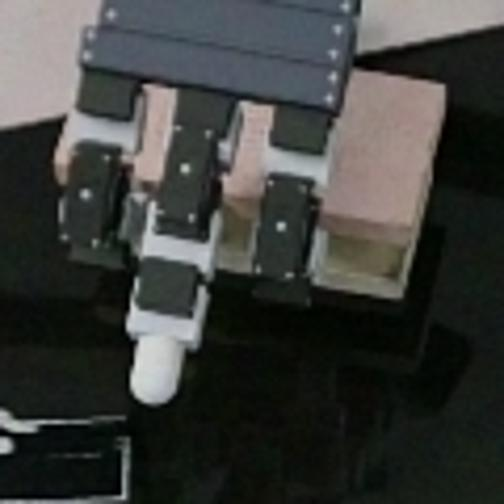

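>>> execute_actions(actions=[[[0,0,0,0,0,0,0.754,0,0.576,0.696,0.754,0,0.576,0.696,0.754,0,0.576,0.696,0.714,0.678,0.226,0.168,0.4,-0.6,0.022,0.045,0,0,0,0,0.49,0,-0.54,0.33,0.917,0,0.577,0.70,0.48,0,-0.54,0.33,-0.571,0.678,-0.05,0.15,0.3,-0.85]],[[0,0,0,0,0,0,0.754,0,0.576,0.696,0.754,0,0.576,0.696,0.754,0,0.576,0.696,0.714,0.678,0.226,0.168,0.4,-0.6,0.026,0.056,0,0,0,0,0.49,0,-0.54,0.33,0.917,0,0.577,0.70,0.48,0,-0.54,0.33,-0.571,0.678,-0.05,0.15,0.3,-0.85]],[[0,0,0,0,0,0,0.754,0,0.576,0.696,0.754,0,0.576,0.696,0.754,0,0.576,0.696,0.714,0.678,0.226,0.168,0.4,-0.6,0.026,0.056,0,0,0,0,0.49,0,-0.54,0.33,0.917,0,0.577,0.70,0.48,0,-0.54,0.33,-0.571,0.678,-0.05,0.15,0.3,-0.85]]], cameras=["cam_high","cam_low"])

Scene clock: 952.60 s.
left_arm: end_effector_position=(+0.2484, +0.2669, +0.4496) hand_goal=(+0.754, +0.000, +0.576, +0.696, +0.754, +0.000, +0.576, +0.696, +0.754, +0.000, +0.576, +0.696, +0.714, +0.678, +0.226, +0.168) hand_measured=(+0.758, +0.004, +0.578, +0.696, +0.758, +0.004, +0.578, +0.696, +0.758, +0.004, +0.578, +0.696, +0.720, +0.678, +0.224, +0.168) hand_current_ma=(+16, +9, +7, +0, +14, +10, +6, +0, +17, +9, +7, +0, +17, -2, -5, +0) hand_state=(goal, goal, goal, goal, goal, goal, goal, goal, goal, goal, goal, goal, goal, goal, goal, goal) hand_current_limit=0.40 hand_speed=-0.60 end_effector_quat_wxyz=(+0.653, +0.126, +0.733, +0.142) | right_arm: end_effector_position=(+0.3937, +0.4028, +0.1215) hand_goal=(+0.490, +0.000, -0.540, +0.330, +0.918, +0.000, +0.578, +0.700, +0.480, +0.000, -0.540, +0.330, -0.570, +0.678, -0.050, +0.150) hand_measured=(+0.552, +0.000, -0.496, +0.342, +0.900, +0.000, +0.572, +0.696, +0.524, +0.000, -0.498, +0.340, -0.540, +0.682, +0.146, +0.174) hand_current_ma=(+302, -2, +197, +46, -77, +0, -26, -13, +204, +0, +185, +43, +135, +18, +358, +143) hand_state=(blocked, goal, blocked, goal, goal, goal, goal, goal, blocked, goal, blocked, goal, blocked, goal, blocked, blocked) hand_current_limit=0.30 hand_speed=-0.85 end_effector_quat_wxyz=(+0.297, -0.484, +0.688, -0.453)
Joint positions: left_arm=[1.144 0.583 0.79 -0.437 1.089 -0.983] | right_arm=[1.006 1.687 1.257 -0.752 1.108 -2.032]
Joint torques (N m): left_arm=[-2.73 -0.32 13.38 2.43 0.15 -0.02] | right_arm=[0.03 -11.63 11.9 0.01 1.22 0.16]
Heat: left arm: hottest elbow 51 °C; right arm: hottest elbow 33 °C.
Hand target: left_arm +0.2497, +0.2651, +0.4705; +0.659, +0.138, +0.723, +0.155 | right_arm +0.3994, +0.4151, +0.1338; +0.308, -0.476, +0.691, -0.449
Off the commanded pose: left_arm 0.021 m, 2 deg | right_arm 0.018 m, 2 deg.
Step readings (end_effector_position of left_arm | right_arm):
0: (+0.2484, +0.2669, +0.4496) | (+0.3475, +0.3061, +0.1115)
1: (+0.2484, +0.2669, +0.4496) | (+0.3487, +0.3084, +0.1130)
2: (+0.2484, +0.2669, +0.4496) | (+0.3494, +0.3113, +0.1138)
4: (+0.2484, +0.2669, +0.4496) | (+0.3565, +0.3222, +0.1174)
8: (+0.2484, +0.2669, +0.4496) | (+0.3633, +0.3361, +0.1229)
15: (+0.2484, +0.2669, +0.4496) | (+0.3622, +0.3358, +0.1224)
16: (+0.2484, +0.2669, +0.4496) | (+0.3634, +0.3384, +0.1233)
17: (+0.2484, +0.2669, +0.4496) | (+0.3647, +0.3417, +0.1237)
19: (+0.2484, +0.2669, +0.4496) | (+0.3734, +0.3555, +0.1243)
23: (+0.2484, +0.2669, +0.4496) | (+0.3796, +0.3703, +0.1215)
30: (+0.2484, +0.2669, +0.4496) | (+0.3779, +0.3695, +0.1201)
31: (+0.2484, +0.2669, +0.4496) | (+0.3789, +0.3718, +0.1208)
32: (+0.2484, +0.2669, +0.4496) | (+0.3802, +0.3754, +0.1214)
34: (+0.2484, +0.2669, +0.4496) | (+0.3890, +0.3894, +0.1233)
38: (+0.2484, +0.2669, +0.4496) | (+0.3957, +0.4038, +0.1227)
45: (+0.2484, +0.2669, +0.4496) | (+0.3938, +0.4028, +0.1215)
Images, in order (width x height): cam_high 504x504, cam_low 504x504.

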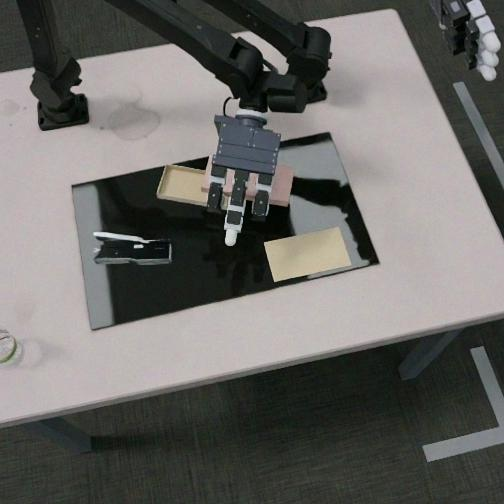

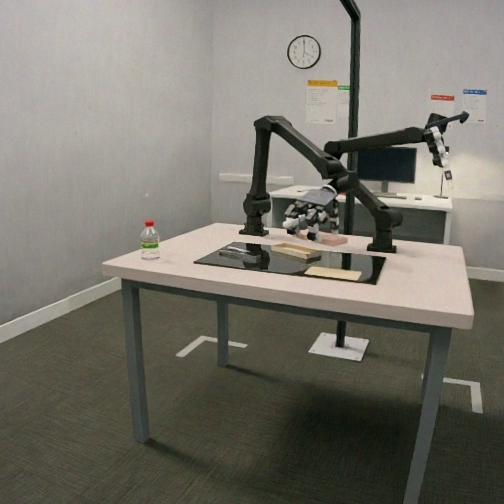

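>>> execute_actions(actions=[[[0,0,0,0,0,0,0.754,0,0.576,0.696,0.754,0,0.576,0.696,0.754,0,0.576,0.696,0.714,0.678,0.226,0.168,0.4,-0.6,0.026,0.058,0,0,0,0,0.49,0,-0.54,0.33,0.917,0,0.577,0.70,0.48,0,-0.54,0.33,-0.571,0.678,-0.05,0.15,0.3,-0.85]],[[0,0,0,0,0,0,0.754,0,0.576,0.696,0.754,0,0.576,0.696,0.754,0,0.576,0.696,0.714,0.678,0.226,0.168,0.4,-0.6,0.026,0.058,0,0,0,0,0.49,0,-0.54,0.33,0.917,0,0.577,0.70,0.48,0,-0.54,0.33,-0.571,0.678,-0.05,0.15,0.3,-0.85]],[[0,0,0,0,0,0,0.754,0,0.576,0.696,0.754,0,0.576,0.696,0.754,0,0.576,0.696,0.714,0.678,0.226,0.168,0.4,-0.6,0.026,0.058,0,0,0,0,0.49,0,-0.54,0.33,0.917,0,0.577,0.70,0.48,0,-0.54,0.33,-0.571,0.678,-0.05,0.15,0.3,-0.85]]], cameras=["cam_high","cam_low"])

Scene clock: 974.50 s.
left_arm: end_effector_position=(+0.2484, +0.2669, +0.4496) hand_goal=(+0.754, +0.000, +0.576, +0.696, +0.754, +0.000, +0.576, +0.696, +0.754, +0.000, +0.576, +0.696, +0.714, +0.678, +0.226, +0.168) hand_measured=(+0.758, +0.004, +0.578, +0.696, +0.758, +0.004, +0.578, +0.696, +0.758, +0.004, +0.578, +0.696, +0.720, +0.678, +0.224, +0.168) hand_current_ma=(+16, +9, +7, +0, +14, +10, +6, +0, +17, +9, +7, +0, +17, -2, -5, +0) hand_state=(goal, goal, goal, goal, goal, goal, goal, goal, goal, goal, goal, goal, goal, goal, goal, goal) hand_current_limit=0.40 hand_speed=-0.60 end_effector_quat_wxyz=(+0.653, +0.126, +0.733, +0.142) | right_arm: end_effector_position=(+0.4411, +0.5064, +0.1210) hand_goal=(+0.490, +0.000, -0.540, +0.330, +0.918, +0.000, +0.578, +0.700, +0.480, +0.000, -0.540, +0.330, -0.570, +0.678, -0.050, +0.150) hand_measured=(+0.550, -0.002, -0.496, +0.342, +0.900, +0.000, +0.572, +0.696, +0.522, +0.000, -0.498, +0.340, -0.540, +0.682, +0.148, +0.174) hand_current_ma=(+289, -4, +197, +46, -77, -1, -26, -13, +193, -1, +183, +43, +135, +18, +358, +144) hand_state=(blocked, goal, blocked, goal, goal, goal, goal, goal, blocked, goal, blocked, goal, blocked, goal, blocked, blocked) hand_current_limit=0.30 hand_speed=-0.85 end_effector_quat_wxyz=(+0.296, -0.484, +0.687, -0.453)
Joint positions: left_arm=[1.144 0.583 0.79 -0.437 1.089 -0.983] | right_arm=[1.031 1.972 1.674 -0.934 1.117 -1.981]
Joint torques (N m): left_arm=[-2.55 -0.5 13.41 2.65 0.19 0.01] | right_arm=[0.09 -15.44 12.79 -0.05 1.25 0.09]
Heat: left arm: hottest elbow 51 °C; right arm: hottest elbow 32 °C.
Hand target: left_arm +0.2497, +0.2651, +0.4705; +0.659, +0.138, +0.723, +0.155 | right_arm +0.4462, +0.5195, +0.1338; +0.308, -0.476, +0.691, -0.449
Off the commanded pose: left_arm 0.021 m, 2 deg | right_arm 0.019 m, 2 deg.
Step readings (end_effector_position of left_arm | right_arm):
0: (+0.2484, +0.2669, +0.4496) | (+0.3938, +0.4028, +0.1215)
1: (+0.2484, +0.2669, +0.4496) | (+0.3949, +0.4054, +0.1223)
2: (+0.2484, +0.2669, +0.4496) | (+0.3964, +0.4094, +0.1231)
4: (+0.2484, +0.2669, +0.4496) | (+0.4056, +0.4243, +0.1252)
8: (+0.2484, +0.2669, +0.4496) | (+0.4120, +0.4388, +0.1235)
15: (+0.2484, +0.2669, +0.4496) | (+0.4094, +0.4376, +0.1211)
16: (+0.2484, +0.2669, +0.4496) | (+0.4107, +0.4402, +0.1224)
17: (+0.2484, +0.2669, +0.4496) | (+0.4123, +0.4443, +0.1230)
19: (+0.2484, +0.2669, +0.4496) | (+0.4218, +0.4600, +0.1257)
23: (+0.2484, +0.2669, +0.4496) | (+0.4281, +0.4736, +0.1243)
30: (+0.2484, +0.2669, +0.4496) | (+0.4253, +0.4718, +0.1213)
31: (+0.2484, +0.2669, +0.4496) | (+0.4266, +0.4748, +0.1227)
32: (+0.2484, +0.2669, +0.4496) | (+0.4286, +0.4790, +0.1234)
34: (+0.2484, +0.2669, +0.4496) | (+0.4382, +0.4957, +0.1268)
38: (+0.2484, +0.2669, +0.4496) | (+0.4444, +0.5084, +0.1254)
45: (+0.2484, +0.2669, +0.4496) | (+0.4411, +0.5064, +0.1210)
Images, in order (width x height): cam_high 504x504, cam_low 504x504.

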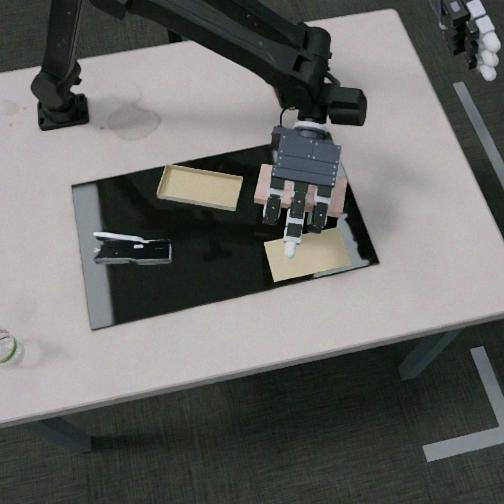

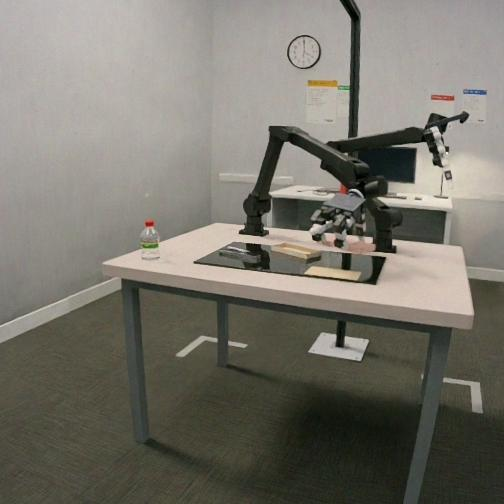

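>>> execute_actions(actions=[[[0,0,0,0,0,0,0.754,0,0.576,0.696,0.754,0,0.576,0.696,0.754,0,0.576,0.696,0.714,0.678,0.226,0.168,0.4,-0.6,-0.040,0.012,-0.02,0,0,0,0.49,0,-0.54,0.33,0.917,0,0.577,0.70,0.48,0,-0.54,0.33,-0.571,0.678,-0.05,0.15,0.3,-0.85]],[[0,0,0,0,0,0,0.754,0,0.576,0.696,0.754,0,0.576,0.696,0.754,0,0.576,0.696,0.714,0.678,0.226,0.168,0.4,-0.6,0,0,-0.055,0,0,0,0.49,0,-0.54,0.33,0.917,0,0.577,0.70,0.48,0,-0.54,0.33,-0.571,0.678,-0.05,0.15,0.3,-0.85]]], cameras=["cam_high","cam_low"])

>>> zoom_image(camera="cam_low", region=[290, 215, 380, 275])

>>> zoom_image(camera="cam_high", region=[150, 140, 360, 290])

Scene clock: 1012.60 s.
left_arm: end_effector_position=(+0.2484, +0.2669, +0.4496) hand_goal=(+0.754, +0.000, +0.576, +0.696, +0.754, +0.000, +0.576, +0.696, +0.754, +0.000, +0.576, +0.696, +0.714, +0.678, +0.226, +0.168) hand_measured=(+0.758, +0.004, +0.578, +0.696, +0.758, +0.004, +0.578, +0.696, +0.758, +0.004, +0.578, +0.696, +0.720, +0.678, +0.224, +0.168) hand_current_ma=(+16, +9, +7, +0, +14, +10, +6, +0, +17, +9, +7, +0, +17, -2, -5, +0) hand_state=(goal, goal, goal, goal, goal, goal, goal, goal, goal, goal, goal, goal, goal, goal, goal, goal) hand_current_limit=0.40 hand_speed=-0.60 end_effector_quat_wxyz=(+0.653, +0.126, +0.733, +0.142) | right_arm: end_effector_position=(+0.4172, +0.5244, +0.0892) hand_goal=(+0.490, +0.000, -0.540, +0.330, +0.918, +0.000, +0.578, +0.700, +0.480, +0.000, -0.540, +0.330, -0.570, +0.678, -0.050, +0.150) hand_measured=(+0.550, -0.002, -0.496, +0.342, +0.900, +0.000, +0.572, +0.696, +0.522, +0.000, -0.498, +0.340, -0.540, +0.682, +0.148, +0.174) hand_current_ma=(+289, -4, +197, +46, -77, +0, -26, -13, +192, -1, +183, +43, +135, +18, +357, +144) hand_state=(blocked, goal, blocked, goal, goal, goal, goal, goal, blocked, goal, blocked, goal, blocked, goal, blocked, blocked) hand_current_limit=0.30 hand_speed=-0.85 end_effector_quat_wxyz=(+0.303, -0.483, +0.686, -0.451)
Joint positions: left_arm=[1.144 0.583 0.79 -0.437 1.089 -0.983] | right_arm=[1.079 2.015 1.657 -0.943 1.132 -1.891]
Joint torques (N m): left_arm=[-2.02 -0.67 13.04 2.52 0.18 -0.07] | right_arm=[-0.73 -15.79 8.96 1.01 1.16 0.13]
Heat: left arm: hottest elbow 51 °C; right arm: hottest elbow 35 °C.
Hand target: left_arm +0.2497, +0.2651, +0.4705; +0.659, +0.138, +0.723, +0.155 | right_arm +0.4223, +0.5267, +0.0889; +0.308, -0.476, +0.691, -0.449
Off the commanded pose: left_arm 0.021 m, 2 deg | right_arm 0.006 m, 1 deg.
Step readings (end_effector_position of left_arm | right_arm):
0: (+0.2484, +0.2669, +0.4496) | (+0.4412, +0.5064, +0.1210)
1: (+0.2484, +0.2669, +0.4496) | (+0.4393, +0.5074, +0.1212)
2: (+0.2484, +0.2669, +0.4496) | (+0.4375, +0.5073, +0.1215)
4: (+0.2484, +0.2669, +0.4496) | (+0.4327, +0.5083, +0.1211)
8: (+0.2484, +0.2669, +0.4496) | (+0.4220, +0.5156, +0.1202)
15: (+0.2484, +0.2669, +0.4496) | (+0.4150, +0.5216, +0.1190)
16: (+0.2484, +0.2669, +0.4496) | (+0.4154, +0.5220, +0.1170)
17: (+0.2484, +0.2669, +0.4496) | (+0.4165, +0.5237, +0.1164)
19: (+0.2484, +0.2669, +0.4496) | (+0.4177, +0.5260, +0.1114)
23: (+0.2484, +0.2669, +0.4496) | (+0.4177, +0.5254, +0.0974)
30: (+0.2484, +0.2669, +0.4496) | (+0.4170, +0.5241, +0.0891)
Images, in order (width x height): cam_high 504x504, cam_low 504x504.

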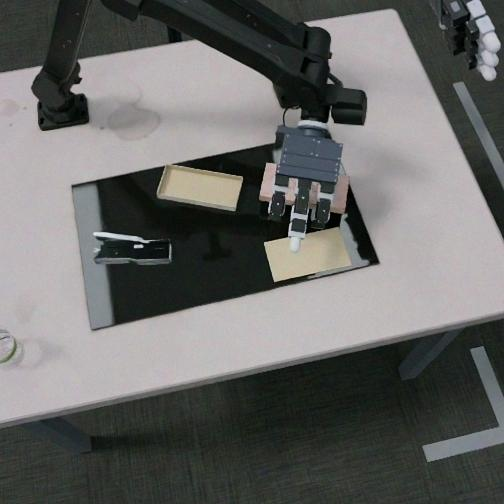

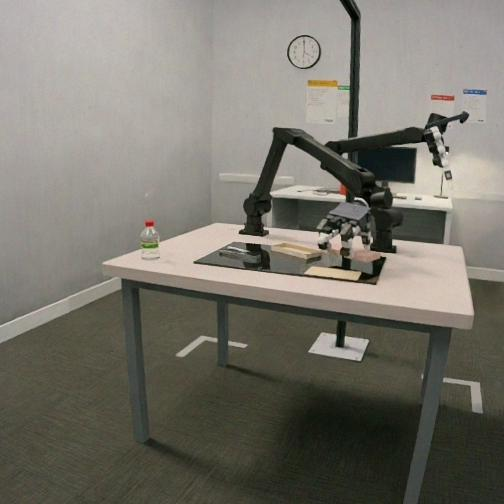

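Scaled by 5.600.

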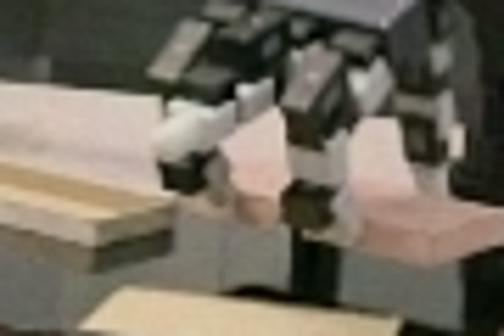

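Scaled by 2.400.

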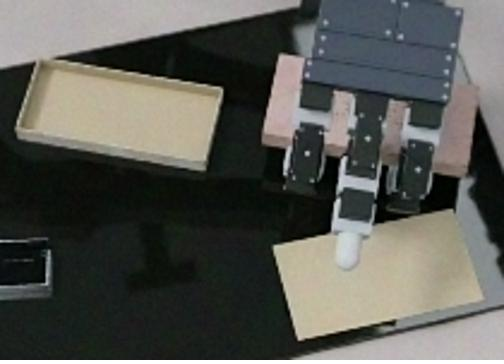

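>>> execute_actions(actions=[[[0,0,0,0,0,0,0.754,0,0.576,0.696,0.754,0,0.576,0.696,0.754,0,0.576,0.696,0.714,0.678,0.226,0.168,0.4,-0.6,0,-0.01,-0.030,0,0,0,0.49,0,-0.54,0.33,0.917,0,0.577,0.70,0.48,0,-0.54,0.33,-0.571,0.678,-0.05,0.15,0.3,-0.85]],[[0,0,0,0,0,0,0.754,0,0.576,0.696,0.754,0,0.576,0.696,0.754,0,0.576,0.696,0.714,0.678,0.226,0.168,0.4,-0.6,0,0,-0.013,0,0,0,0.49,0,-0.54,0.33,0.917,0,0.577,0.70,0.48,0,-0.54,0.33,-0.571,0.678,-0.05,0.15,0.3,-0.85]]], cameras=["cam_high","cam_low"])

>>> zoom_image(camera="cam_low", region=[290, 215, 380, 275])

>>> zoom_image(camera="cam_high", region=[250, 140, 360, 250])

Scene clock: 1031.37 s.
left_arm: end_effector_position=(+0.2484, +0.2669, +0.4496) hand_goal=(+0.754, +0.000, +0.576, +0.696, +0.754, +0.000, +0.576, +0.696, +0.754, +0.000, +0.576, +0.696, +0.714, +0.678, +0.226, +0.168) hand_measured=(+0.758, +0.004, +0.578, +0.696, +0.758, +0.004, +0.578, +0.696, +0.758, +0.004, +0.578, +0.696, +0.720, +0.678, +0.224, +0.168) hand_current_ma=(+16, +9, +7, +0, +14, +10, +6, +0, +17, +9, +7, +0, +17, -2, -5, +0) hand_state=(goal, goal, goal, goal, goal, goal, goal, goal, goal, goal, goal, goal, goal, goal, goal, goal) hand_current_limit=0.40 hand_speed=-0.60 end_effector_quat_wxyz=(+0.653, +0.126, +0.733, +0.142) | right_arm: end_effector_position=(+0.4178, +0.5218, +0.0716) hand_goal=(+0.490, +0.000, -0.540, +0.330, +0.918, +0.000, +0.578, +0.700, +0.480, +0.000, -0.540, +0.330, -0.570, +0.678, -0.050, +0.150) hand_measured=(+0.550, -0.002, -0.496, +0.342, +0.900, +0.000, +0.572, +0.696, +0.520, +0.000, -0.498, +0.340, -0.540, +0.682, +0.148, +0.174) hand_current_ma=(+289, -4, +197, +46, -77, +0, -26, -13, +192, -1, +182, +43, +135, +18, +358, +144) hand_state=(blocked, goal, blocked, goal, goal, goal, goal, goal, blocked, goal, blocked, goal, blocked, goal, blocked, blocked) hand_current_limit=0.30 hand_speed=-0.85 end_effector_quat_wxyz=(+0.311, -0.477, +0.690, -0.448)
Joint positions: left_arm=[1.144 0.583 0.79 -0.437 1.089 -0.983] | right_arm=[1.077 2.017 1.607 -0.868 1.132 -1.891]
Joint torques (N m): left_arm=[-2.73 -0.15 13.38 2.63 0.19 -0.04] | right_arm=[-0.97 -15.27 8.29 1.02 1.11 0.05]
Heat: left arm: hottest elbow 51 °C; right arm: hottest elbow 33 °C.
Hand target: left_arm +0.2497, +0.2651, +0.4705; +0.659, +0.138, +0.723, +0.155 | right_arm +0.4223, +0.5206, +0.0629; +0.308, -0.476, +0.691, -0.449
Off the commanded pose: left_arm 0.021 m, 2 deg | right_arm 0.010 m, 0 deg.
Step readings (end_effector_position of left_arm | right_arm):
0: (+0.2484, +0.2669, +0.4496) | (+0.4172, +0.5244, +0.0892)
1: (+0.2484, +0.2669, +0.4496) | (+0.4170, +0.5241, +0.0870)
2: (+0.2484, +0.2669, +0.4496) | (+0.4175, +0.5249, +0.0851)
4: (+0.2484, +0.2669, +0.4496) | (+0.4172, +0.5239, +0.0804)
8: (+0.2484, +0.2669, +0.4496) | (+0.4155, +0.5192, +0.0720)
15: (+0.2484, +0.2669, +0.4496) | (+0.4166, +0.5196, +0.0719)
16: (+0.2484, +0.2669, +0.4496) | (+0.4167, +0.5198, +0.0717)
17: (+0.2484, +0.2669, +0.4496) | (+0.4171, +0.5205, +0.0717)
19: (+0.2484, +0.2669, +0.4496) | (+0.4175, +0.5213, +0.0716)
23: (+0.2484, +0.2669, +0.4496) | (+0.4177, +0.5217, +0.0716)
30: (+0.2484, +0.2669, +0.4496) | (+0.4178, +0.5218, +0.0716)
Images, in order (width x height): cam_high 504x504, cam_low 504x504.

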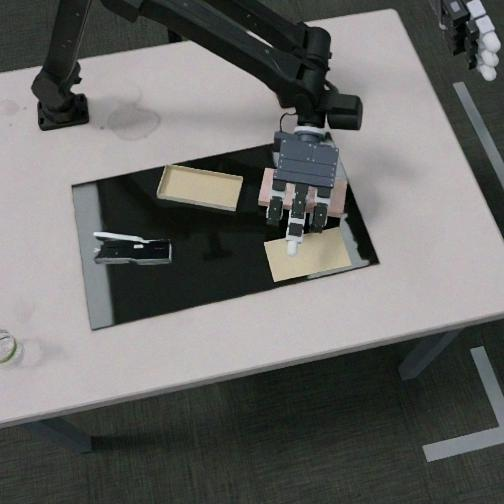

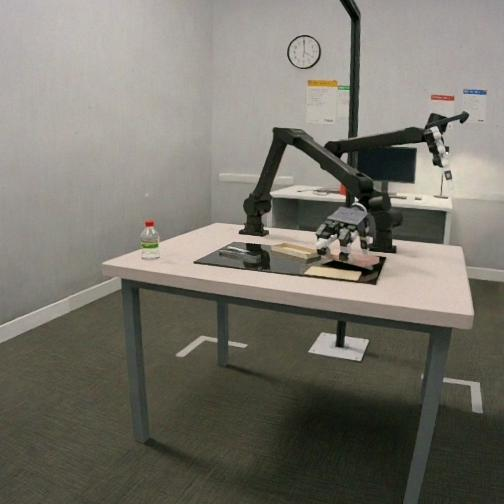

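Scaled by 5.600.

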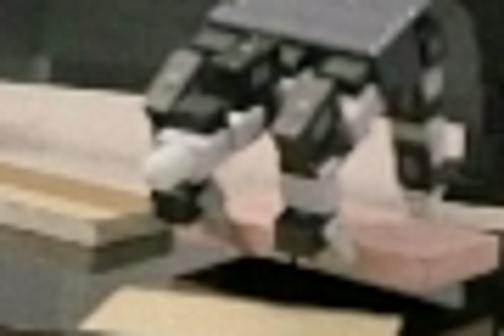

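Scaled by 4.582.

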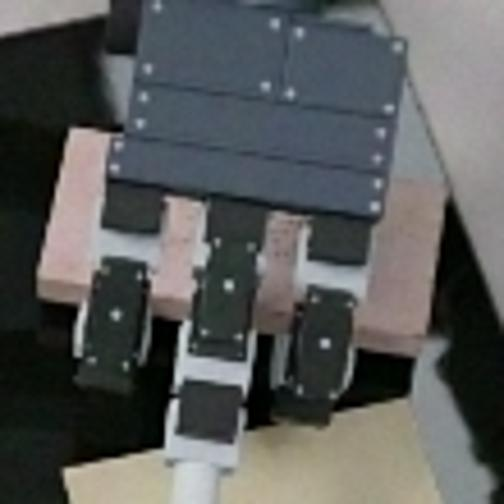

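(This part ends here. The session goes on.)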